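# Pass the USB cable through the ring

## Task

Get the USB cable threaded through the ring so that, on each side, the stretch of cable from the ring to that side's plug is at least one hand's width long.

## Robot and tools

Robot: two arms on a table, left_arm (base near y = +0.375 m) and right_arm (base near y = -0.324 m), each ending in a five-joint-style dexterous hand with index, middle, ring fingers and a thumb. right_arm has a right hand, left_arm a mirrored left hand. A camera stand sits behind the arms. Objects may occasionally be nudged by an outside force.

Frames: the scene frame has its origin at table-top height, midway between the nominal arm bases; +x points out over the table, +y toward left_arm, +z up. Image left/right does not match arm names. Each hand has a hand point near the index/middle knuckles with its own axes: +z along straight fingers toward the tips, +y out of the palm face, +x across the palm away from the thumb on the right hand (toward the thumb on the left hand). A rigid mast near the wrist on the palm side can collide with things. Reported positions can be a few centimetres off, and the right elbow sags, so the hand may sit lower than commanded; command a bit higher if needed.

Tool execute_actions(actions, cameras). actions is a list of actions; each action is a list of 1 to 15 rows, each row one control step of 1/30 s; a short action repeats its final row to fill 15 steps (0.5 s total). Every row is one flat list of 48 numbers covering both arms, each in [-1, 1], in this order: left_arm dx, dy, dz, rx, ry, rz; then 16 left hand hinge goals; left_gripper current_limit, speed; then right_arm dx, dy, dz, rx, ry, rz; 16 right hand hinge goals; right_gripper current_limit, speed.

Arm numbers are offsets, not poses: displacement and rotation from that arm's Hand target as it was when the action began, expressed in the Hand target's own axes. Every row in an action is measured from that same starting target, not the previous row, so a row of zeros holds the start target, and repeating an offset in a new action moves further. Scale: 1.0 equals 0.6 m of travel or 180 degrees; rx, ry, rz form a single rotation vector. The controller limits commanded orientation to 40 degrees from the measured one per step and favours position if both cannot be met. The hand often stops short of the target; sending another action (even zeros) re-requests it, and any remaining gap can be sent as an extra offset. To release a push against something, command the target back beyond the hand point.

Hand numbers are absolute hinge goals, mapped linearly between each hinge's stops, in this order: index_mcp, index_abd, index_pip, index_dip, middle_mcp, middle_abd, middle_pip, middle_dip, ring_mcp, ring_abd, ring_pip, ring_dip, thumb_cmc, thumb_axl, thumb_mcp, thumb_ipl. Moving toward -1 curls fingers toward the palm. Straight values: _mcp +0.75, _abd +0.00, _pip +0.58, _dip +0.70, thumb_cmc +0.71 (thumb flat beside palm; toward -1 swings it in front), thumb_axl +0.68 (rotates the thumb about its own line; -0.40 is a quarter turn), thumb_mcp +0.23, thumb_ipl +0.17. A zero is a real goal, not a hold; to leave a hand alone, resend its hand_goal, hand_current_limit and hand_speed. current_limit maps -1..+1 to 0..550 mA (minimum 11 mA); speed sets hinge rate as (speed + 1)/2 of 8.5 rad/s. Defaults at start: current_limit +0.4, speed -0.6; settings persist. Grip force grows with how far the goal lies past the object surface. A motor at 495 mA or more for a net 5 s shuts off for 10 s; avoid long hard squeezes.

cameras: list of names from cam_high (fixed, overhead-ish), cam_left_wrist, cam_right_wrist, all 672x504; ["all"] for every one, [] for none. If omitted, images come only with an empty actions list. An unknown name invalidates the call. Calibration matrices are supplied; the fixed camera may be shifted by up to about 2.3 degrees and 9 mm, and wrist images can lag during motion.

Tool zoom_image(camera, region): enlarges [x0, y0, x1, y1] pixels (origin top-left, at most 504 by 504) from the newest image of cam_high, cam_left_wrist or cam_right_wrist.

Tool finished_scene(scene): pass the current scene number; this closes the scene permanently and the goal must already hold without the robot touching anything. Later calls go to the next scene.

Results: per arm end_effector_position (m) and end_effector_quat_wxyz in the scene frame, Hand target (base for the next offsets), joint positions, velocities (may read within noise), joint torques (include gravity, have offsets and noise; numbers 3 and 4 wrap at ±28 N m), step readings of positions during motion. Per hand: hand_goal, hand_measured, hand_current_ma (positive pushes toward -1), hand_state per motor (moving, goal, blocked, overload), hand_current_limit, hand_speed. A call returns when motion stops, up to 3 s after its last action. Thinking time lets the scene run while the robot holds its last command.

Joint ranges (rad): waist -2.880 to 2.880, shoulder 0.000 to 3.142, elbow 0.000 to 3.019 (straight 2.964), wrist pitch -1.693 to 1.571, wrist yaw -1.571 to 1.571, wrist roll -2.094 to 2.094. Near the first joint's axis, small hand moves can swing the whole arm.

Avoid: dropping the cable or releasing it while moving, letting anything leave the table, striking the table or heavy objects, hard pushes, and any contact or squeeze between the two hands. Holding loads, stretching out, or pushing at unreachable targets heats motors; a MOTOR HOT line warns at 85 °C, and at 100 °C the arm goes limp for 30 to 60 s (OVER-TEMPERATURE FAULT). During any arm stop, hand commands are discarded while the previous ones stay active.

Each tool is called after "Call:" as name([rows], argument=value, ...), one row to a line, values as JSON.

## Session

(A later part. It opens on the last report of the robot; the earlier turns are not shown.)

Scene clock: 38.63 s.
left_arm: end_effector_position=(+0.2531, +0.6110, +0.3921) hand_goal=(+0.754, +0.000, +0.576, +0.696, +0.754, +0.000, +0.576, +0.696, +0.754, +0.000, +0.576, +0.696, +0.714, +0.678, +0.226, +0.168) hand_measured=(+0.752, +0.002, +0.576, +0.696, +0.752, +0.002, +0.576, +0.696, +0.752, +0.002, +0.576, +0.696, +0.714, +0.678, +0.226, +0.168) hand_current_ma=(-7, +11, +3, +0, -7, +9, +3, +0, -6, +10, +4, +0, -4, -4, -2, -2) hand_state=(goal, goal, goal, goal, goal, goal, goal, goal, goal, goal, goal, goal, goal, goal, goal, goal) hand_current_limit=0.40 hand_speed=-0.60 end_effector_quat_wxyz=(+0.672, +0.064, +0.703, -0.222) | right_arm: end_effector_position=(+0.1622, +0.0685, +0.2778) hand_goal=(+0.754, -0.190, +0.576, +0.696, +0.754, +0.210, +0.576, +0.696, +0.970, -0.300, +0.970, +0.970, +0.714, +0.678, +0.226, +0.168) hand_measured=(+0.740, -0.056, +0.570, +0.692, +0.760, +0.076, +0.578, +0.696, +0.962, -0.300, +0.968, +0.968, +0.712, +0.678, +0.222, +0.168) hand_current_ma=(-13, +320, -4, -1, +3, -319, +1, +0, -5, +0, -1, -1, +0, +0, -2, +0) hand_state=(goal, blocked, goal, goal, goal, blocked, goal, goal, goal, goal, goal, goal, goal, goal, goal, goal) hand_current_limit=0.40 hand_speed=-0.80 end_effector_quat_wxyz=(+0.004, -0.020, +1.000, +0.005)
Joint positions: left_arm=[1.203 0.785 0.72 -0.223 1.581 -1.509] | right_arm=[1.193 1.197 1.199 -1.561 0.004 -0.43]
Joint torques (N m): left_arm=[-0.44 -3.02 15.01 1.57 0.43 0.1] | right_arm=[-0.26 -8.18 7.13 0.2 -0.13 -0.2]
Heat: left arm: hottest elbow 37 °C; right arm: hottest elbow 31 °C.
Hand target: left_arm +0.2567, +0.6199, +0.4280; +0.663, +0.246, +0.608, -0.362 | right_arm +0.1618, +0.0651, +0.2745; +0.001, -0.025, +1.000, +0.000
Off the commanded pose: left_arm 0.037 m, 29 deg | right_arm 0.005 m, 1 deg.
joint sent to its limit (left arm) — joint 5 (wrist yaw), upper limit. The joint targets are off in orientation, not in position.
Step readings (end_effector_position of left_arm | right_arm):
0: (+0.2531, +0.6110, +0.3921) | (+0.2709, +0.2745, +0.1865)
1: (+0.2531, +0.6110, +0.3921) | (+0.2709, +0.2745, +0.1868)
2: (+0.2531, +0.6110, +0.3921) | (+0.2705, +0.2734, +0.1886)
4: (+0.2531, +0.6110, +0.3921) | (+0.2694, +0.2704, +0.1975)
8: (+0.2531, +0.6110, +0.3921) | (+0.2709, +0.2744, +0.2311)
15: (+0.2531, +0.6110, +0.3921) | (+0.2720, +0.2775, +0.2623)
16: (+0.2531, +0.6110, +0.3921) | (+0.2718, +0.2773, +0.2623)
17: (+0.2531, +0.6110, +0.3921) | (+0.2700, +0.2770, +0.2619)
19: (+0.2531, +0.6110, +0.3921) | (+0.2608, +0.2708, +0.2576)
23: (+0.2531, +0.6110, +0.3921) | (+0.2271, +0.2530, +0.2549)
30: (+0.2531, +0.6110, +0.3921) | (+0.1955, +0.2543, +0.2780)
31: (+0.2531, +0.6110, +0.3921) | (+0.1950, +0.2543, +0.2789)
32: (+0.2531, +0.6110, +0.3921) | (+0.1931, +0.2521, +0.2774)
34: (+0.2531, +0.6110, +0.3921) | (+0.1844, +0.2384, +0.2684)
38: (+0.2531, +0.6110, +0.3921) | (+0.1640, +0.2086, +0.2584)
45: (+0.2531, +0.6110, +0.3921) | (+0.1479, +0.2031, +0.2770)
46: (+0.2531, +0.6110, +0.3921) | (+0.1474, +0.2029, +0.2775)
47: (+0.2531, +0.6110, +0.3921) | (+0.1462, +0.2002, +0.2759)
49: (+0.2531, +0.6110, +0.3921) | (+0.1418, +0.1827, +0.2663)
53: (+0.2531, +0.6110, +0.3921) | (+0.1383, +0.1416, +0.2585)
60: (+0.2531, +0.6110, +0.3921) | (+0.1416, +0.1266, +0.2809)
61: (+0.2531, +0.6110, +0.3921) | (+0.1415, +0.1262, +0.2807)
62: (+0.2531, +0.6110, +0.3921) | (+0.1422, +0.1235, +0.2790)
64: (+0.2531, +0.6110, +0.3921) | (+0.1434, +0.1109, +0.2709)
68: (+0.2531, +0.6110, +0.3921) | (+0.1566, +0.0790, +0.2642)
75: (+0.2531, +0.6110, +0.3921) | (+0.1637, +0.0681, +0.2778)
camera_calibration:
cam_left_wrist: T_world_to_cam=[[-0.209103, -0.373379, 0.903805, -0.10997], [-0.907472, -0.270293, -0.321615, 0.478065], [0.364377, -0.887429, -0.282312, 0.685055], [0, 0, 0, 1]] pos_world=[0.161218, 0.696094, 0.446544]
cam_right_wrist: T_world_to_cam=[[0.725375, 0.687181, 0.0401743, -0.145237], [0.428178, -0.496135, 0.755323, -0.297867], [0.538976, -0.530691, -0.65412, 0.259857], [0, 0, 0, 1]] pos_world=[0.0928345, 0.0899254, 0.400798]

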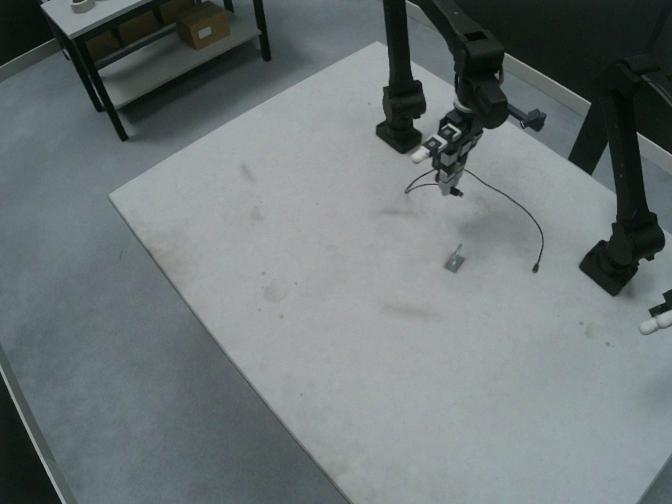

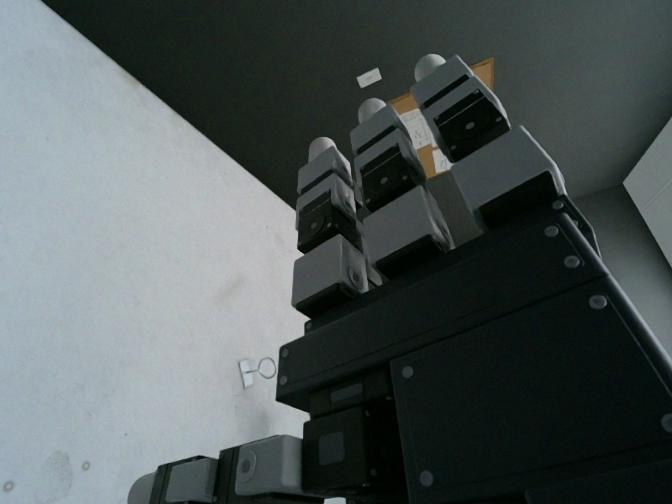

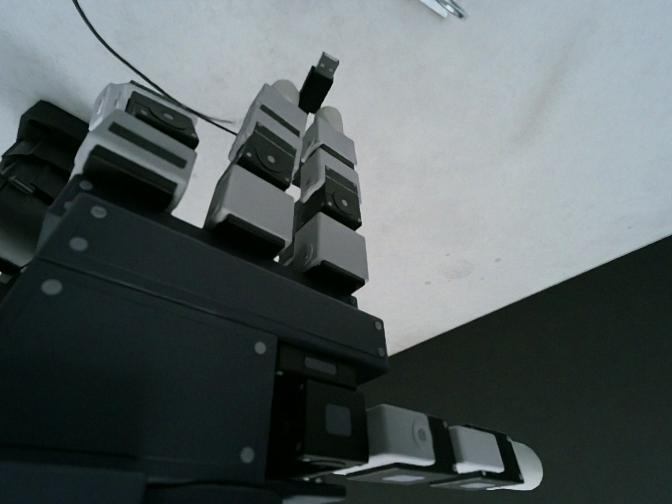

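Call:
execute_actions([
  [[0.044,-0.064,0.08,0,0,0,0.754,0,0.576,0.696,0.754,0,0.576,0.696,0.754,0,0.576,0.696,0.714,0.678,0.226,0.168,0.4,-0.6,-0.062,0.022,0.05,0,0,0,0.754,-0.19,0.576,0.696,0.754,0.21,0.576,0.696,0.97,-0.3,0.97,0.97,0.714,0.678,0.226,0.168,0.4,-0.8]],
  [[0.044,-0.064,0.08,0,0,0,0.754,0,0.576,0.696,0.754,0,0.576,0.696,0.754,0,0.576,0.696,0.714,0.678,0.226,0.168,0.4,-0.6,-0.062,0.022,0.05,0,0,0,0.754,-0.19,0.576,0.696,0.754,0.21,0.576,0.696,0.97,-0.3,0.97,0.97,0.714,0.678,0.226,0.168,0.4,-0.8]],
], cameras=["all"])

Call:
zoom_image(camera="cam_left_wrist", region=[180, 250, 280, 350])

Call:
zoom_image(camera="cam_high", region=[400, 180, 520, 300])

Scene clock: 40.87 s.
left_arm: end_effector_position=(+0.2567, +0.4937, +0.3989) hand_goal=(+0.754, +0.000, +0.576, +0.696, +0.754, +0.000, +0.576, +0.696, +0.754, +0.000, +0.576, +0.696, +0.714, +0.678, +0.226, +0.168) hand_measured=(+0.752, +0.002, +0.576, +0.696, +0.752, +0.002, +0.576, +0.696, +0.752, +0.002, +0.576, +0.696, +0.712, +0.678, +0.226, +0.168) hand_current_ma=(-9, +11, +3, +0, -10, +9, +3, +0, -9, +10, +4, +0, -5, -4, -2, -2) hand_state=(goal, goal, goal, goal, goal, goal, goal, goal, goal, goal, goal, goal, goal, goal, goal, goal) hand_current_limit=0.40 hand_speed=-0.60 end_effector_quat_wxyz=(+0.661, +0.172, +0.685, -0.252) | right_arm: end_effector_position=(+0.2332, +0.0911, +0.2121) hand_goal=(+0.754, -0.190, +0.576, +0.696, +0.754, +0.210, +0.576, +0.696, +0.970, -0.300, +0.970, +0.970, +0.714, +0.678, +0.226, +0.168) hand_measured=(+0.740, -0.056, +0.570, +0.692, +0.760, +0.076, +0.578, +0.696, +0.962, -0.300, +0.968, +0.968, +0.712, +0.678, +0.222, +0.168) hand_current_ma=(-13, +320, -4, -1, +3, -318, +1, +0, -5, +0, -1, -1, +0, +0, -2, +0) hand_state=(goal, blocked, goal, goal, goal, blocked, goal, goal, goal, goal, goal, goal, goal, goal, goal, goal) hand_current_limit=0.40 hand_speed=-0.80 end_effector_quat_wxyz=(-0.002, -0.018, +1.000, -0.006)
Joint positions: left_arm=[1.002 0.533 0.612 -0.259 1.581 -1.51] | right_arm=[1.044 1.367 1.183 -1.399 0.002 -0.574]
Joint torques (N m): left_arm=[-1.55 -1.03 9.98 0.62 0.23 -0.03] | right_arm=[-0.09 -9.93 7.83 0.84 -0.05 -0.16]
Heat: left arm: hottest elbow 37 °C; right arm: hottest elbow 31 °C.
Hand target: left_arm +0.2570, +0.4895, +0.3984; +0.663, +0.247, +0.608, -0.362 | right_arm +0.2348, +0.0953, +0.2147; +0.001, -0.025, +1.000, +0.000
Off the commanded pose: left_arm 0.004 m, 18 deg | right_arm 0.005 m, 1 deg.
joint read past its limit (left arm) — joint 5 (wrist yaw), upper limit.
joint sent to its limit (left arm) — joint 5 (wrist yaw), upper limit. The joint targets are off in orientation, not in position.
Step readings (end_effector_position of left_arm | right_arm):
0: (+0.2531, +0.6110, +0.3921) | (+0.1621, +0.0685, +0.2778)
1: (+0.2531, +0.6110, +0.3921) | (+0.1621, +0.0685, +0.2778)
2: (+0.2533, +0.6102, +0.3928) | (+0.1635, +0.0683, +0.2772)
4: (+0.2546, +0.6029, +0.3966) | (+0.1695, +0.0702, +0.2743)
8: (+0.2565, +0.5740, +0.4107) | (+0.1905, +0.0737, +0.2591)
15: (+0.2554, +0.5576, +0.4184) | (+0.1985, +0.0773, +0.2451)
16: (+0.2555, +0.5574, +0.4173) | (+0.1984, +0.0775, +0.2451)
17: (+0.2564, +0.5556, +0.4145) | (+0.1997, +0.0784, +0.2451)
19: (+0.2577, +0.5446, +0.4050) | (+0.2057, +0.0831, +0.2431)
23: (+0.2586, +0.5096, +0.3938) | (+0.2251, +0.0886, +0.2269)
30: (+0.2567, +0.4939, +0.3993) | (+0.2337, +0.0909, +0.2121)
camera_calibration:
cam_left_wrist: T_world_to_cam=[[-0.333812, -0.403072, 0.852117, -0.0919504], [-0.921289, -0.0518003, -0.385413, 0.372915], [0.199489, -0.913701, -0.354054, 0.665468], [0, 0, 0, 1]] pos_world=[0.180115, 0.590293, 0.45769]
cam_right_wrist: T_world_to_cam=[[0.728964, 0.684367, 0.0159179, -0.205066], [0.435689, -0.481765, 0.760314, -0.271618], [0.528002, -0.547306, -0.649361, 0.193684], [0, 0, 0, 1]] pos_world=[0.165561, 0.115488, 0.335549]

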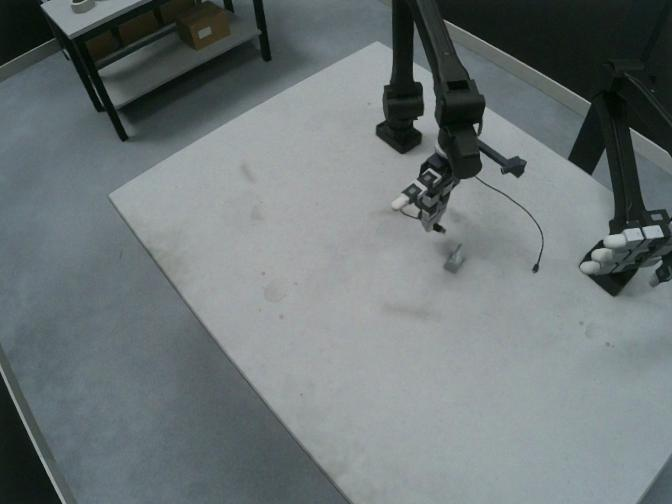

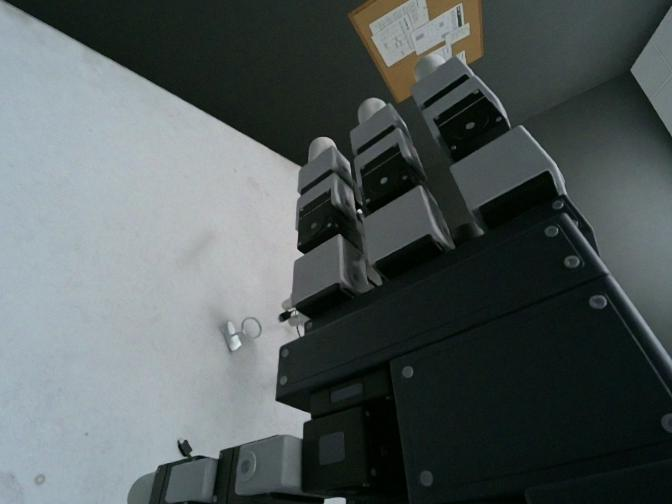

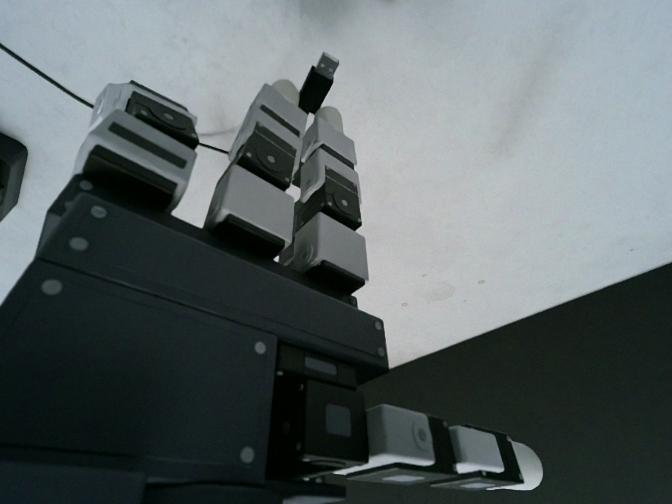

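Scaled by 5.040 from the camera's 672x504 image, which has a finer 960x720 frame.

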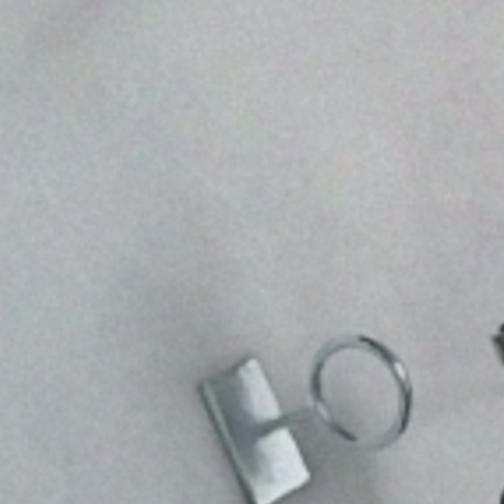

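Scaled by 4.200 from the camera's 672x504 image, which has a finer 960x720 frame.

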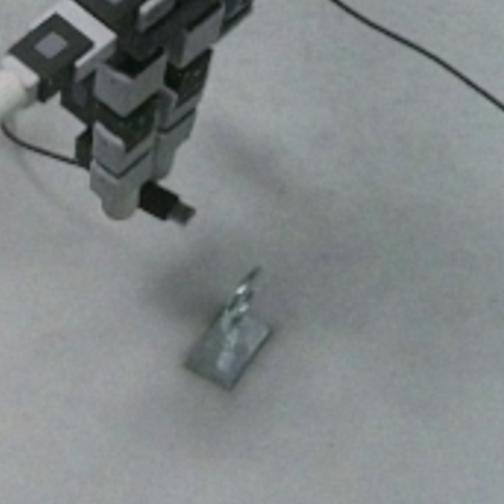

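Call:
zoom_image(camera="cam_left_wrist", region=[220, 270, 310, 360])

Call:
zoom_image(camera="cam_high", region=[410, 210, 480, 280])

Scaled by 5.600 from the camera's 672x504 image, which has a finer 960x720 frame.

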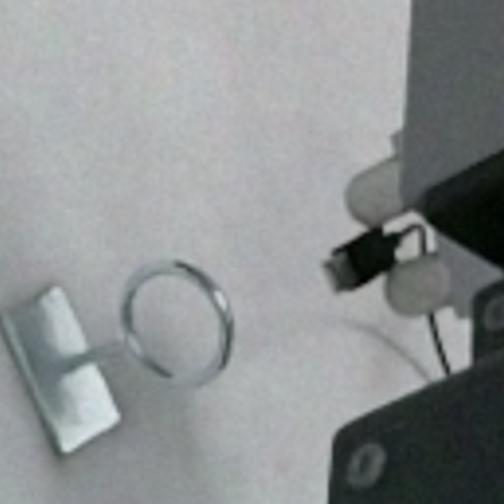

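Scaled by 7.200 from the camera's 672x504 image, which has a finer 960x720 frame.

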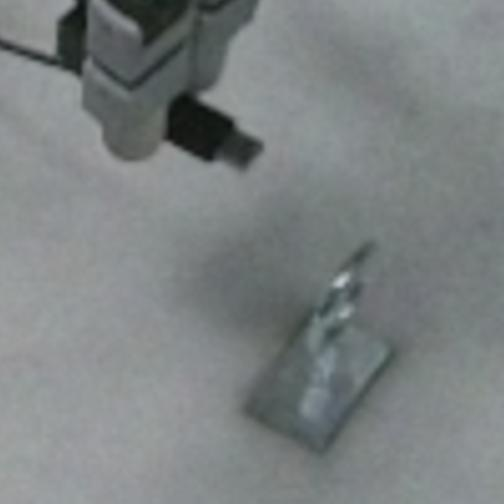

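Call:
execute_actions([
  [[0,0,0,0,0,0,0.754,0,0.576,0.696,0.754,0,0.576,0.696,0.754,0,0.576,0.696,0.714,0.678,0.226,0.168,0.4,-0.6,-0.0177,0.0025,0.0483,0,0,0,0.754,-0.19,0.576,0.696,0.754,0.21,0.576,0.696,0.97,-0.3,0.97,0.97,0.714,0.678,0.226,0.168,0.4,-0.8]],
], cameras=["all"])

Call:
zoom_image(camera="cam_left_wrist", region=[220, 270, 310, 360])

Call:
zoom_image(camera="cam_high", region=[410, 210, 480, 280])

Scene clock: 42.37 s.
left_arm: end_effector_position=(+0.2567, +0.4937, +0.3989) hand_goal=(+0.754, +0.000, +0.576, +0.696, +0.754, +0.000, +0.576, +0.696, +0.754, +0.000, +0.576, +0.696, +0.714, +0.678, +0.226, +0.168) hand_measured=(+0.752, +0.002, +0.576, +0.696, +0.752, +0.002, +0.576, +0.696, +0.752, +0.002, +0.576, +0.696, +0.712, +0.678, +0.226, +0.168) hand_current_ma=(-9, +11, +3, +0, -10, +9, +3, +0, -9, +10, +4, +0, -5, -4, -2, -2) hand_state=(goal, goal, goal, goal, goal, goal, goal, goal, goal, goal, goal, goal, goal, goal, goal, goal) hand_current_limit=0.40 hand_speed=-0.60 end_effector_quat_wxyz=(+0.661, +0.172, +0.685, -0.252) | right_arm: end_effector_position=(+0.2424, +0.0970, +0.1901) hand_goal=(+0.754, -0.190, +0.576, +0.696, +0.754, +0.210, +0.576, +0.696, +0.970, -0.300, +0.970, +0.970, +0.714, +0.678, +0.226, +0.168) hand_measured=(+0.740, -0.056, +0.570, +0.692, +0.760, +0.076, +0.578, +0.696, +0.962, -0.300, +0.968, +0.968, +0.712, +0.678, +0.222, +0.168) hand_current_ma=(-13, +320, -4, -1, +3, -318, +1, +0, -5, +0, -1, -1, +0, +0, -2, +0) hand_state=(goal, blocked, goal, goal, goal, blocked, goal, goal, goal, goal, goal, goal, goal, goal, goal, goal) hand_current_limit=0.40 hand_speed=-0.80 end_effector_quat_wxyz=(+0.002, -0.021, +1.000, +0.001)
Joint positions: left_arm=[1.002 0.533 0.612 -0.259 1.581 -1.51] | right_arm=[1.03 1.396 1.15 -1.322 0.002 -0.595]
Joint torques (N m): left_arm=[-1.55 -1.14 10.07 0.55 0.22 -0.02] | right_arm=[-0.73 -9.93 6.99 0.94 -0.06 -0.18]
Heat: left arm: hottest elbow 37 °C; right arm: hottest elbow 31 °C.
Hand target: left_arm +0.2570, +0.4895, +0.3984; +0.663, +0.247, +0.608, -0.362 | right_arm +0.2455, +0.0972, +0.1856; +0.001, -0.025, +1.000, +0.000
Off the commanded pose: left_arm 0.004 m, 18 deg | right_arm 0.005 m, 0 deg.
joint read past its limit (left arm) — joint 5 (wrist yaw), upper limit.
joint sent to its limit (left arm) — joint 5 (wrist yaw), upper limit. The joint targets are off in orientation, not in position.
Step readings (end_effector_position of left_arm | right_arm):
0: (+0.2567, +0.4937, +0.3989) | (+0.2332, +0.0911, +0.2121)
1: (+0.2567, +0.4937, +0.3989) | (+0.2332, +0.0912, +0.2121)
2: (+0.2567, +0.4937, +0.3989) | (+0.2336, +0.0921, +0.2121)
4: (+0.2567, +0.4937, +0.3989) | (+0.2364, +0.0950, +0.2106)
8: (+0.2567, +0.4937, +0.3989) | (+0.2401, +0.0969, +0.2006)
15: (+0.2567, +0.4937, +0.3989) | (+0.2422, +0.0968, +0.1900)
camera_calibration:
cam_left_wrist: T_world_to_cam=[[-0.333812, -0.403072, 0.852117, -0.0919504], [-0.921289, -0.0518003, -0.385413, 0.372915], [0.199489, -0.913701, -0.354054, 0.665468], [0, 0, 0, 1]] pos_world=[0.180115, 0.590293, 0.45769]
cam_right_wrist: T_world_to_cam=[[0.724268, 0.688861, 0.0301185, -0.217549], [0.433148, -0.488528, 0.757445, -0.254232], [0.536488, -0.535547, -0.652204, 0.175099], [0, 0, 0, 1]] pos_world=[0.173745, 0.119436, 0.31332]

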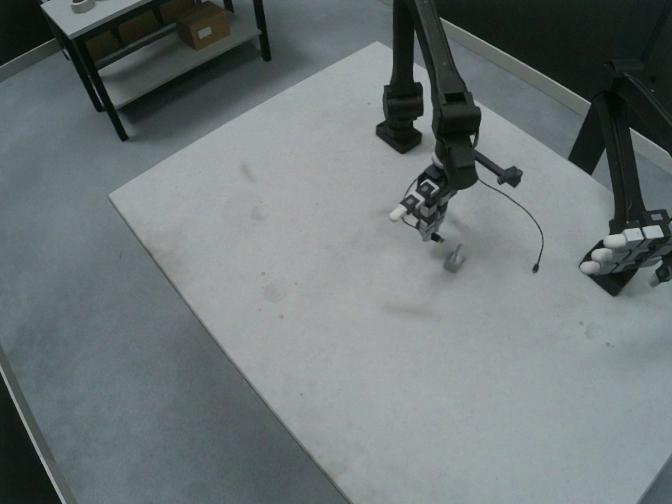

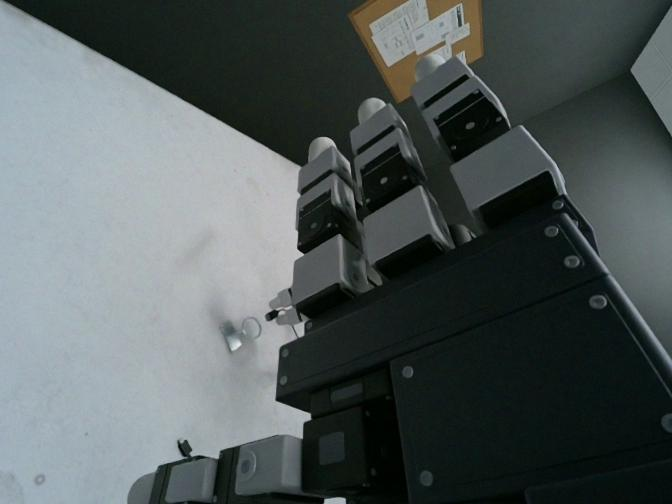

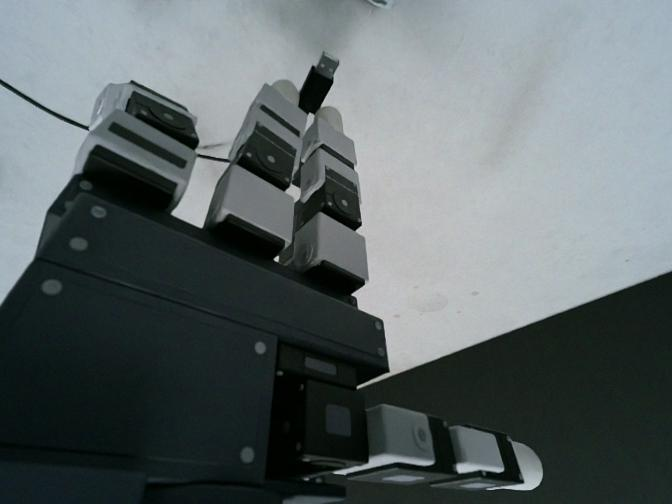

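Scaled by 5.600 from the camera's 672x504 image, which has a finer 960x720 frame.

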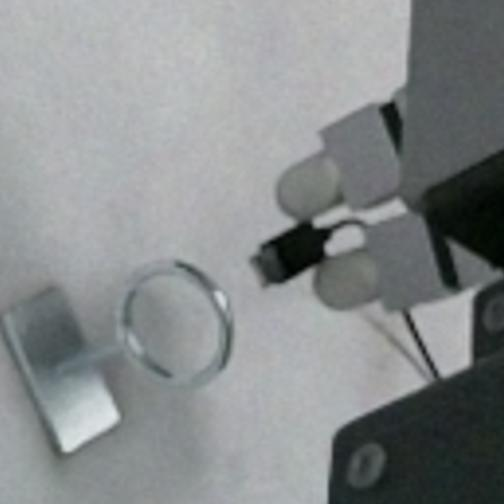

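Scaled by 7.200 from the camera's 672x504 image, which has a finer 960x720 frame.

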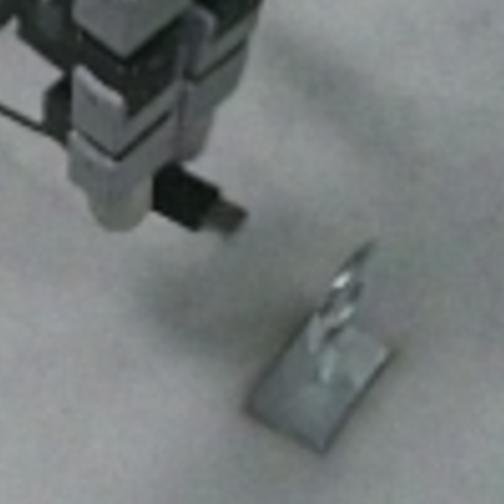

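Call:
execute_actions([
  [[0,0,0,0,0,0,0.754,0,0.576,0.696,0.754,0,0.576,0.696,0.754,0,0.576,0.696,0.714,0.678,0.226,0.168,0.4,-0.6,0.0088,0.0572,0.0067,0,0,0,0.754,-0.19,0.576,0.696,0.754,0.21,0.576,0.696,0.97,-0.3,0.97,0.97,0.714,0.678,0.226,0.168,0.4,-0.8]],
], cameras=["all"])

Call:
zoom_image(camera="cam_left_wrist", region=[220, 270, 310, 360])

Call:
zoom_image(camera="cam_high", region=[410, 210, 480, 280])

Scene clock: 43.87 s.
left_arm: end_effector_position=(+0.2567, +0.4937, +0.3989) hand_goal=(+0.754, +0.000, +0.576, +0.696, +0.754, +0.000, +0.576, +0.696, +0.754, +0.000, +0.576, +0.696, +0.714, +0.678, +0.226, +0.168) hand_measured=(+0.752, +0.002, +0.576, +0.696, +0.752, +0.002, +0.576, +0.696, +0.752, +0.002, +0.576, +0.696, +0.712, +0.678, +0.226, +0.168) hand_current_ma=(-9, +11, +3, +0, -10, +9, +3, +0, -9, +10, +4, +0, -5, -4, -2, -2) hand_state=(goal, goal, goal, goal, goal, goal, goal, goal, goal, goal, goal, goal, goal, goal, goal, goal) hand_current_limit=0.40 hand_speed=-0.60 end_effector_quat_wxyz=(+0.661, +0.172, +0.685, -0.252) | right_arm: end_effector_position=(+0.2289, +0.1140, +0.1634) hand_goal=(+0.754, -0.190, +0.576, +0.696, +0.754, +0.210, +0.576, +0.696, +0.970, -0.300, +0.970, +0.970, +0.714, +0.678, +0.226, +0.168) hand_measured=(+0.740, -0.056, +0.570, +0.692, +0.760, +0.076, +0.578, +0.696, +0.962, -0.300, +0.968, +0.968, +0.712, +0.678, +0.222, +0.168) hand_current_ma=(-13, +320, -4, -1, +3, -318, +1, +0, -5, +0, -1, -1, +0, +0, -2, +0) hand_state=(goal, blocked, goal, goal, goal, blocked, goal, goal, goal, goal, goal, goal, goal, goal, goal, goal) hand_current_limit=0.40 hand_speed=-0.80 end_effector_quat_wxyz=(-0.012, -0.031, +0.999, -0.020)
Joint positions: left_arm=[1.002 0.533 0.612 -0.259 1.581 -1.51] | right_arm=[1.076 1.467 1.16 -1.312 0.001 -0.569]
Joint torques (N m): left_arm=[-1.55 -0.91 10.03 0.58 0.22 -0.02] | right_arm=[-0.32 -11.69 10.44 0.68 -0.06 0.11]
Heat: left arm: hottest elbow 36 °C; right arm: hottest elbow 32 °C.
Hand target: left_arm +0.2570, +0.4895, +0.3984; +0.663, +0.247, +0.608, -0.362 | right_arm +0.2385, +0.1313, +0.1817; +0.001, -0.025, +1.000, +0.000
Off the commanded pose: left_arm 0.004 m, 18 deg | right_arm 0.027 m, 3 deg.
joint read past its limit (left arm) — joint 5 (wrist yaw), upper limit.
joint sent to its limit (left arm) — joint 5 (wrist yaw), upper limit. The joint targets are off in orientation, not in position.
Step readings (end_effector_position of left_arm | right_arm):
0: (+0.2567, +0.4937, +0.3989) | (+0.2423, +0.0970, +0.1901)
1: (+0.2567, +0.4937, +0.3989) | (+0.2424, +0.0971, +0.1899)
2: (+0.2567, +0.4937, +0.3989) | (+0.2423, +0.0973, +0.1895)
4: (+0.2567, +0.4937, +0.3989) | (+0.2411, +0.0993, +0.1859)
8: (+0.2567, +0.4937, +0.3989) | (+0.2323, +0.1069, +0.1690)
15: (+0.2567, +0.4937, +0.3989) | (+0.2272, +0.1114, +0.1597)
camera_calibration:
cam_left_wrist: T_world_to_cam=[[-0.333812, -0.403072, 0.852117, -0.0919504], [-0.921289, -0.0518003, -0.385413, 0.372915], [0.199489, -0.913701, -0.354054, 0.665468], [0, 0, 0, 1]] pos_world=[0.180115, 0.590293, 0.45769]
cam_right_wrist: T_world_to_cam=[[0.710082, 0.703892, -0.0178406, -0.20933], [0.462466, -0.447127, 0.765639, -0.232661], [0.53095, -0.551918, -0.643023, 0.175612], [0, 0, 0, 1]] pos_world=[0.162998, 0.14024, 0.287322]

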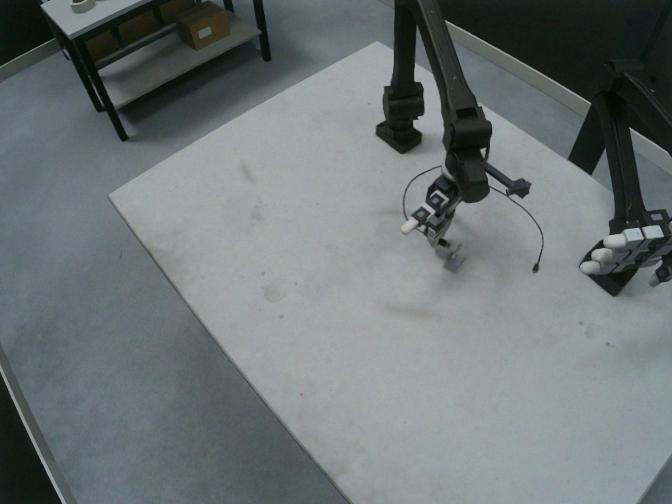

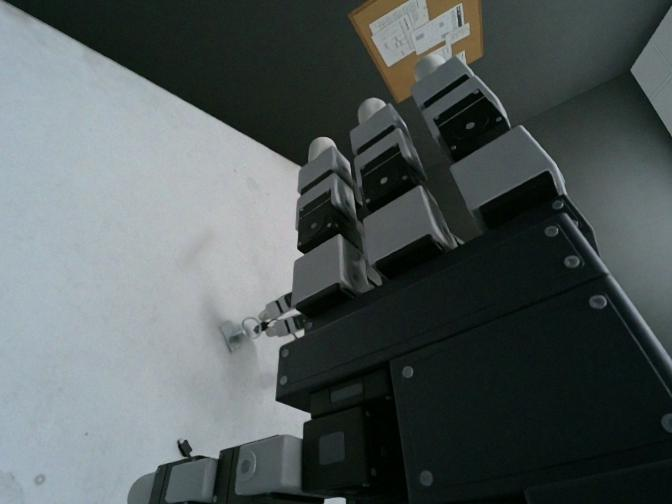

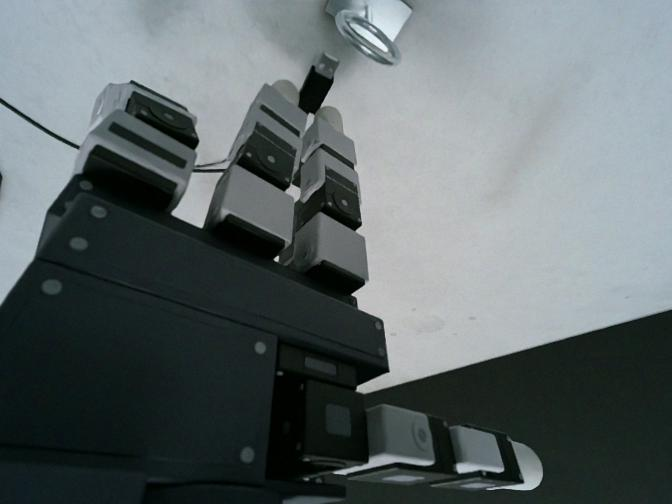

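Scaled by 5.600 from the camera's 672x504 image, which has a finer 960x720 frame.

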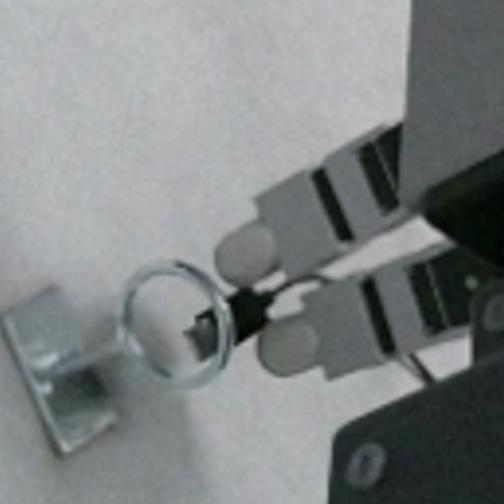

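Scaled by 7.200 from the camera's 672x504 image, which has a finer 960x720 frame.

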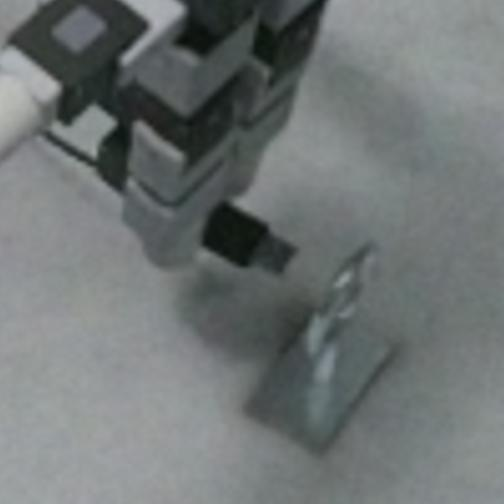

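Call:
execute_actions([
  [[0,0,0,0,0,0,0.754,0,0.576,0.696,0.754,0,0.576,0.696,0.754,0,0.576,0.696,0.714,0.678,0.226,0.168,0.4,-0.6,0,-0.01,-0.01,0,0,0,0.754,-0.19,0.576,0.696,0.754,0.21,0.576,0.696,0.97,-0.3,0.97,0.97,0.714,0.678,0.226,0.168,0.4,-0.8]],
], cameras=["cam_high"])

Scene clock: 44.87 s.
left_arm: end_effector_position=(+0.2567, +0.4937, +0.3989) hand_goal=(+0.754, +0.000, +0.576, +0.696, +0.754, +0.000, +0.576, +0.696, +0.754, +0.000, +0.576, +0.696, +0.714, +0.678, +0.226, +0.168) hand_measured=(+0.752, +0.002, +0.576, +0.696, +0.752, +0.002, +0.576, +0.696, +0.752, +0.002, +0.576, +0.696, +0.712, +0.678, +0.226, +0.168) hand_current_ma=(-9, +11, +3, +0, -10, +9, +3, +0, -9, +10, +4, +0, -5, -4, -2, -2) hand_state=(goal, goal, goal, goal, goal, goal, goal, goal, goal, goal, goal, goal, goal, goal, goal, goal) hand_current_limit=0.40 hand_speed=-0.60 end_effector_quat_wxyz=(+0.661, +0.172, +0.685, -0.252) | right_arm: end_effector_position=(+0.2290, +0.1140, +0.1634) hand_goal=(+0.754, -0.190, +0.576, +0.696, +0.754, +0.210, +0.576, +0.696, +0.970, -0.300, +0.970, +0.970, +0.714, +0.678, +0.226, +0.168) hand_measured=(+0.740, -0.056, +0.570, +0.692, +0.760, +0.076, +0.578, +0.696, +0.962, -0.300, +0.968, +0.968, +0.712, +0.678, +0.222, +0.168) hand_current_ma=(-13, +320, -4, -1, +3, -318, +1, +0, -5, +0, -1, -1, +0, +0, -2, +0) hand_state=(goal, blocked, goal, goal, goal, blocked, goal, goal, goal, goal, goal, goal, goal, goal, goal, goal) hand_current_limit=0.40 hand_speed=-0.80 end_effector_quat_wxyz=(-0.012, -0.031, +0.999, -0.020)
Joint positions: left_arm=[1.002 0.533 0.612 -0.259 1.581 -1.51] | right_arm=[1.076 1.467 1.16 -1.312 0.001 -0.569]
Joint torques (N m): left_arm=[-1.44 -1.08 10 0.57 0.22 -0.02] | right_arm=[-0.03 -13.45 10.24 0.28 0.05 0]
Heat: left arm: hottest elbow 36 °C; right arm: hottest elbow 32 °C.
Hand target: left_arm +0.2570, +0.4895, +0.3984; +0.663, +0.247, +0.608, -0.362 | right_arm +0.2388, +0.1253, +0.1877; +0.001, -0.025, +1.000, +0.000
Off the commanded pose: left_arm 0.004 m, 18 deg | right_arm 0.029 m, 3 deg.
joint read past its limit (left arm) — joint 5 (wrist yaw), upper limit.
joint sent to its limit (left arm) — joint 5 (wrist yaw), upper limit. The joint targets are off in orientation, not in position.
Step readings (end_effector_position of left_arm | right_arm):
0: (+0.2567, +0.4937, +0.3989) | (+0.2290, +0.1140, +0.1634)
1: (+0.2567, +0.4937, +0.3989) | (+0.2290, +0.1140, +0.1634)
2: (+0.2567, +0.4937, +0.3989) | (+0.2290, +0.1140, +0.1634)
4: (+0.2567, +0.4937, +0.3989) | (+0.2290, +0.1140, +0.1634)
8: (+0.2567, +0.4937, +0.3989) | (+0.2290, +0.1140, +0.1634)
15: (+0.2567, +0.4937, +0.3989) | (+0.2290, +0.1140, +0.1634)
Images, in order (width x height): cam_high 672x504.

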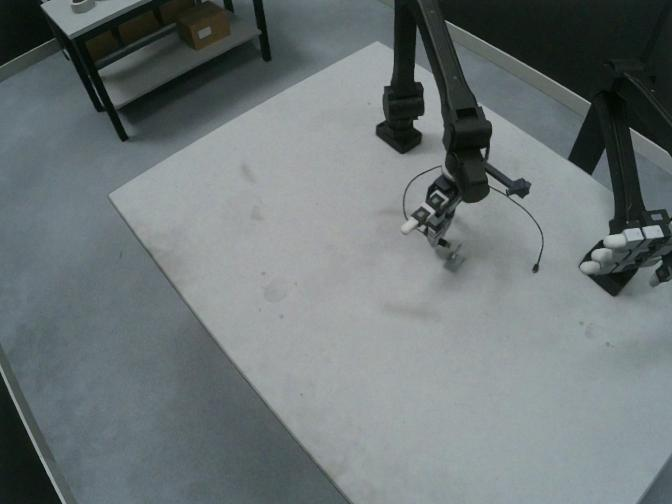

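Call:
execute_actions([
  [[0,0,0,0,0,0,0.754,0,0.576,0.696,0.754,0,0.576,0.696,0.754,0,0.576,0.696,0.714,0.678,0.226,0.168,0.4,-0.6,0,0,-0.025,0,0,0,0.754,-0.19,0.576,0.696,0.754,0.21,0.576,0.696,0.97,-0.3,0.97,0.97,0.714,0.678,0.226,0.168,0.4,-0.8]],
])

Scene clock: 47.17 s.
left_arm: end_effector_position=(+0.2567, +0.4937, +0.3989) hand_goal=(+0.754, +0.000, +0.576, +0.696, +0.754, +0.000, +0.576, +0.696, +0.754, +0.000, +0.576, +0.696, +0.714, +0.678, +0.226, +0.168) hand_measured=(+0.752, +0.002, +0.576, +0.696, +0.752, +0.002, +0.576, +0.696, +0.752, +0.002, +0.576, +0.696, +0.712, +0.678, +0.226, +0.168) hand_current_ma=(-9, +11, +3, +0, -10, +9, +3, +0, -9, +10, +4, +0, -5, -4, -2, -2) hand_state=(goal, goal, goal, goal, goal, goal, goal, goal, goal, goal, goal, goal, goal, goal, goal, goal) hand_current_limit=0.40 hand_speed=-0.60 end_effector_quat_wxyz=(+0.661, +0.172, +0.685, -0.252) | right_arm: end_effector_position=(+0.2293, +0.1146, +0.1795) hand_goal=(+0.754, -0.190, +0.576, +0.696, +0.754, +0.210, +0.576, +0.696, +0.970, -0.300, +0.970, +0.970, +0.714, +0.678, +0.226, +0.168) hand_measured=(+0.740, -0.056, +0.570, +0.692, +0.760, +0.076, +0.578, +0.696, +0.962, -0.300, +0.968, +0.968, +0.712, +0.678, +0.222, +0.168) hand_current_ma=(-13, +320, -4, -1, +3, -318, +1, +0, -5, +0, -1, -1, +0, +0, -2, +0) hand_state=(goal, blocked, goal, goal, goal, blocked, goal, goal, goal, goal, goal, goal, goal, goal, goal, goal) hand_current_limit=0.40 hand_speed=-0.80 end_effector_quat_wxyz=(-0.011, -0.031, +0.999, -0.018)
Joint positions: left_arm=[1.002 0.533 0.612 -0.259 1.581 -1.51] | right_arm=[1.076 1.453 1.189 -1.349 0.001 -0.569]
Joint torques (N m): left_arm=[-1.49 -1.14 10.03 0.58 0.22 -0.02] | right_arm=[-1.38 -12.1 10.65 -0.05 -0.03 -0.01]
Heat: left arm: hottest elbow 36 °C; right arm: hottest elbow 32 °C.
Hand target: left_arm +0.2570, +0.4895, +0.3984; +0.663, +0.247, +0.608, -0.362 | right_arm +0.2388, +0.1253, +0.2025; +0.001, -0.025, +1.000, +0.000
Off the commanded pose: left_arm 0.004 m, 18 deg | right_arm 0.027 m, 3 deg.
joint read past its limit (left arm) — joint 5 (wrist yaw), upper limit.
joint sent to its limit (left arm) — joint 5 (wrist yaw), upper limit. The joint targets are off in orientation, not in position.
Step readings (end_effector_position of left_arm | right_arm):
0: (+0.2567, +0.4937, +0.3989) | (+0.2290, +0.1140, +0.1634)
1: (+0.2567, +0.4937, +0.3989) | (+0.2289, +0.1139, +0.1634)
2: (+0.2567, +0.4937, +0.3989) | (+0.2288, +0.1137, +0.1635)
4: (+0.2567, +0.4937, +0.3989) | (+0.2283, +0.1128, +0.1654)
8: (+0.2567, +0.4937, +0.3989) | (+0.2286, +0.1134, +0.1728)
15: (+0.2567, +0.4937, +0.3989) | (+0.2294, +0.1148, +0.1796)

Call:
execute_actions([
  [[0,0,0,0,0,0,0.754,0,0.576,0.696,0.754,0,0.576,0.696,0.754,0,0.576,0.696,0.714,0.678,0.226,0.168,0.4,-0.6,-0.0155,0.0082,-0.0092,0,0,0,0.754,-0.19,0.576,0.696,0.754,0.21,0.576,0.696,0.97,-0.3,0.97,0.97,0.714,0.678,0.226,0.168,0.4,-0.8]],
], cameras=["all"])

Call:
zoom_image(camera="cam_left_wrist", region=[220, 270, 310, 360])

Call:
zoom_image(camera="cam_high", region=[410, 210, 480, 280])

Scene clock: 48.10 s.
left_arm: end_effector_position=(+0.2567, +0.4937, +0.3989) hand_goal=(+0.754, +0.000, +0.576, +0.696, +0.754, +0.000, +0.576, +0.696, +0.754, +0.000, +0.576, +0.696, +0.714, +0.678, +0.226, +0.168) hand_measured=(+0.752, +0.002, +0.576, +0.696, +0.752, +0.002, +0.576, +0.696, +0.752, +0.002, +0.576, +0.696, +0.712, +0.678, +0.226, +0.168) hand_current_ma=(-9, +11, +3, +0, -10, +9, +3, +0, -9, +10, +4, +0, -5, -4, -2, -2) hand_state=(goal, goal, goal, goal, goal, goal, goal, goal, goal, goal, goal, goal, goal, goal, goal, goal) hand_current_limit=0.40 hand_speed=-0.60 end_effector_quat_wxyz=(+0.661, +0.172, +0.685, -0.252) | right_arm: end_effector_position=(+0.2370, +0.1203, +0.1946) hand_goal=(+0.754, -0.190, +0.576, +0.696, +0.754, +0.210, +0.576, +0.696, +0.970, -0.300, +0.970, +0.970, +0.714, +0.678, +0.226, +0.168) hand_measured=(+0.740, -0.056, +0.570, +0.692, +0.760, +0.076, +0.578, +0.696, +0.962, -0.300, +0.968, +0.968, +0.712, +0.678, +0.222, +0.168) hand_current_ma=(-13, +320, -4, -1, +3, -318, +1, +0, -5, +0, -1, -1, +0, +0, -2, +0) hand_state=(goal, blocked, goal, goal, goal, blocked, goal, goal, goal, goal, goal, goal, goal, goal, goal, goal) hand_current_limit=0.40 hand_speed=-0.80 end_effector_quat_wxyz=(-0.005, -0.027, +1.000, -0.009)
Joint positions: left_arm=[1.002 0.533 0.612 -0.259 1.581 -1.51] | right_arm=[1.068 1.453 1.226 -1.365 0.001 -0.569]
Joint torques (N m): left_arm=[-1.49 -1.03 10.04 0.54 0.22 -0.01] | right_arm=[-0.91 -11.05 10.85 -0.1 0.03 -0.07]
Heat: left arm: hottest elbow 36 °C; right arm: hottest elbow 32 °C.
Hand target: left_arm +0.2570, +0.4895, +0.3984; +0.663, +0.247, +0.608, -0.362 | right_arm +0.2477, +0.1307, +0.2081; +0.001, -0.025, +1.000, +0.000
Off the commanded pose: left_arm 0.004 m, 18 deg | right_arm 0.020 m, 1 deg.
joint read past its limit (left arm) — joint 5 (wrist yaw), upper limit.
joint sent to its limit (left arm) — joint 5 (wrist yaw), upper limit. The joint targets are off in orientation, not in position.
Step readings (end_effector_position of left_arm | right_arm):
0: (+0.2567, +0.4937, +0.3989) | (+0.2292, +0.1145, +0.1794)
1: (+0.2567, +0.4937, +0.3989) | (+0.2292, +0.1145, +0.1794)
2: (+0.2567, +0.4937, +0.3989) | (+0.2292, +0.1145, +0.1798)
4: (+0.2567, +0.4937, +0.3989) | (+0.2299, +0.1150, +0.1823)
8: (+0.2567, +0.4937, +0.3989) | (+0.2347, +0.1189, +0.1907)
15: (+0.2567, +0.4937, +0.3989) | (+0.2371, +0.1205, +0.1947)
camera_calibration:
cam_left_wrist: T_world_to_cam=[[-0.333812, -0.403072, 0.852117, -0.0919504], [-0.921289, -0.0518003, -0.385413, 0.372915], [0.199489, -0.913701, -0.354054, 0.665468], [0, 0, 0, 1]] pos_world=[0.180115, 0.590293, 0.45769]
cam_right_wrist: T_world_to_cam=[[0.716019, 0.698048, 0.00672928, -0.224377], [0.449084, -0.467983, 0.761128, -0.250824], [0.534453, -0.54196, -0.648567, 0.193894], [0, 0, 0, 1]] pos_world=[0.169672, 0.144327, 0.318173]

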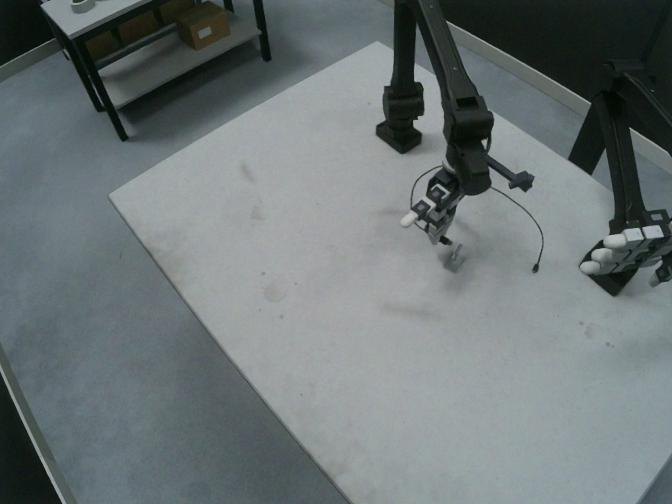

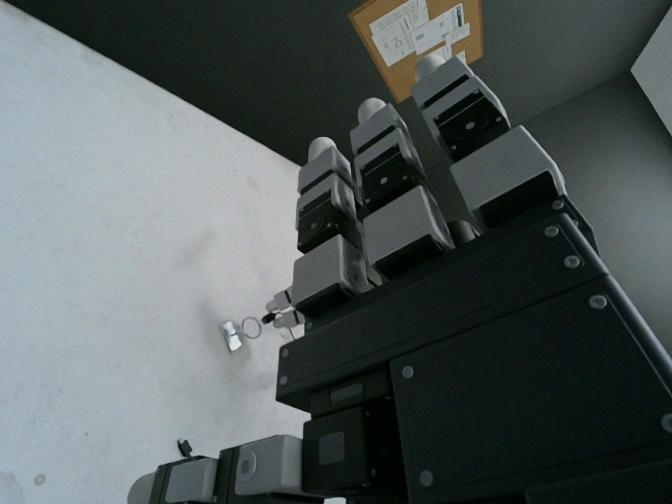

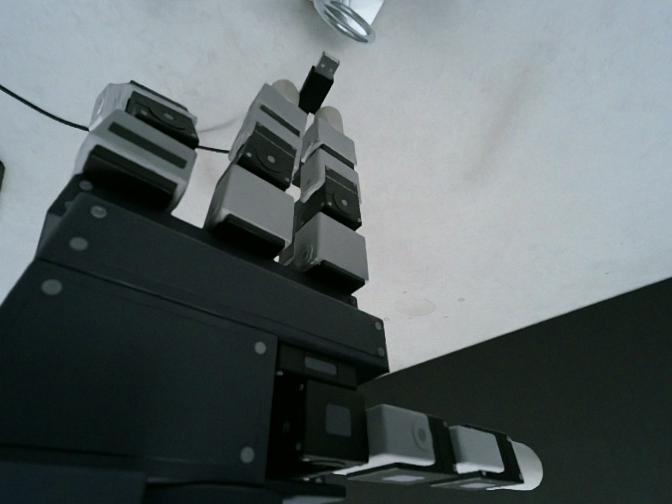

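Scaled by 5.600 from the camera's 672x504 image, which has a finer 960x720 frame.

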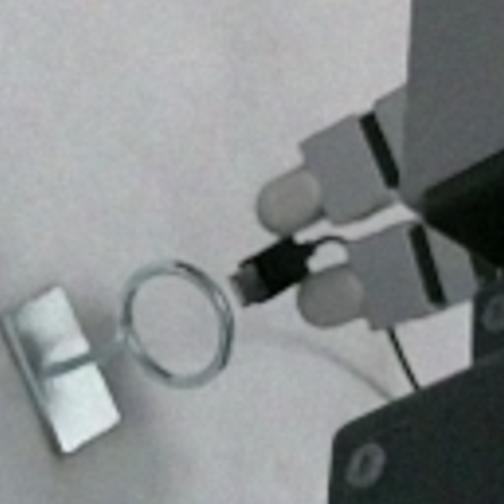

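Scaled by 7.200 from the camera's 672x504 image, which has a finer 960x720 frame.

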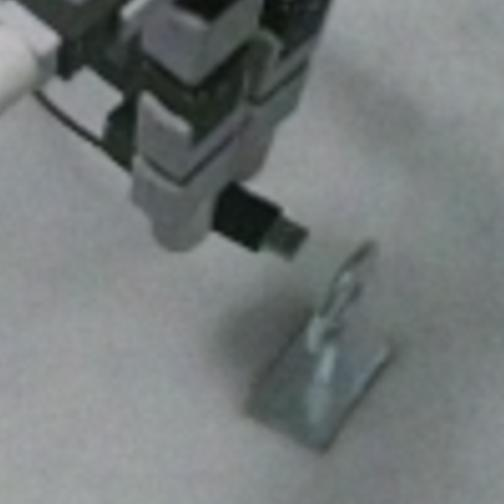

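Call:
execute_actions([
  [[0,0,0,0,0,0,0.754,0,0.576,0.696,0.754,0,0.576,0.696,0.754,0,0.576,0.696,0.714,0.678,0.226,0.168,0.4,-0.6,0.0018,0.0252,0.006,0,0,0,0.754,-0.19,0.576,0.696,0.754,0.21,0.576,0.696,0.97,-0.3,0.97,0.97,0.714,0.678,0.226,0.168,0.4,-0.8]],
])

Scene clock: 49.07 s.
left_arm: end_effector_position=(+0.2567, +0.4937, +0.3989) hand_goal=(+0.754, +0.000, +0.576, +0.696, +0.754, +0.000, +0.576, +0.696, +0.754, +0.000, +0.576, +0.696, +0.714, +0.678, +0.226, +0.168) hand_measured=(+0.752, +0.002, +0.576, +0.696, +0.752, +0.002, +0.576, +0.696, +0.752, +0.002, +0.576, +0.696, +0.712, +0.678, +0.226, +0.168) hand_current_ma=(-9, +11, +3, +0, -10, +9, +3, +0, -9, +10, +4, +0, -5, -4, -2, -2) hand_state=(goal, goal, goal, goal, goal, goal, goal, goal, goal, goal, goal, goal, goal, goal, goal, goal) hand_current_limit=0.40 hand_speed=-0.60 end_effector_quat_wxyz=(+0.661, +0.172, +0.685, -0.252) | right_arm: end_effector_position=(+0.2405, +0.1290, +0.1884) hand_goal=(+0.754, -0.190, +0.576, +0.696, +0.754, +0.210, +0.576, +0.696, +0.970, -0.300, +0.970, +0.970, +0.714, +0.678, +0.226, +0.168) hand_measured=(+0.740, -0.056, +0.570, +0.692, +0.760, +0.076, +0.578, +0.696, +0.962, -0.300, +0.968, +0.968, +0.712, +0.678, +0.222, +0.168) hand_current_ma=(-13, +320, -4, -1, +3, -318, +1, +0, -5, +0, -1, -1, +0, +0, -2, +0) hand_state=(goal, blocked, goal, goal, goal, blocked, goal, goal, goal, goal, goal, goal, goal, goal, goal, goal) hand_current_limit=0.40 hand_speed=-0.80 end_effector_quat_wxyz=(-0.008, -0.028, +0.999, -0.014)
Joint positions: left_arm=[1.002 0.533 0.612 -0.259 1.581 -1.51] | right_arm=[1.07 1.488 1.249 -1.365 0.001 -0.568]
Joint torques (N m): left_arm=[-1.49 -1.03 10.06 0.55 0.21 -0.02] | right_arm=[0.97 -11.81 10.95 0.25 0 0.09]
Heat: left arm: hottest elbow 36 °C; right arm: hottest elbow 33 °C.
Hand target: left_arm +0.2570, +0.4895, +0.3984; +0.663, +0.247, +0.608, -0.362 | right_arm +0.2459, +0.1457, +0.2044; +0.001, -0.025, +1.000, +0.000
Off the commanded pose: left_arm 0.004 m, 18 deg | right_arm 0.024 m, 2 deg.
joint read past its limit (left arm) — joint 5 (wrist yaw), upper limit.
joint sent to its limit (left arm) — joint 5 (wrist yaw), upper limit. The joint targets are off in orientation, not in position.
Step readings (end_effector_position of left_arm | right_arm):
0: (+0.2567, +0.4937, +0.3989) | (+0.2370, +0.1203, +0.1946)
1: (+0.2567, +0.4937, +0.3989) | (+0.2370, +0.1203, +0.1946)
2: (+0.2567, +0.4937, +0.3989) | (+0.2371, +0.1206, +0.1946)
4: (+0.2567, +0.4937, +0.3989) | (+0.2384, +0.1227, +0.1942)
8: (+0.2567, +0.4937, +0.3989) | (+0.2408, +0.1278, +0.1918)
15: (+0.2567, +0.4937, +0.3989) | (+0.2404, +0.1290, +0.1884)


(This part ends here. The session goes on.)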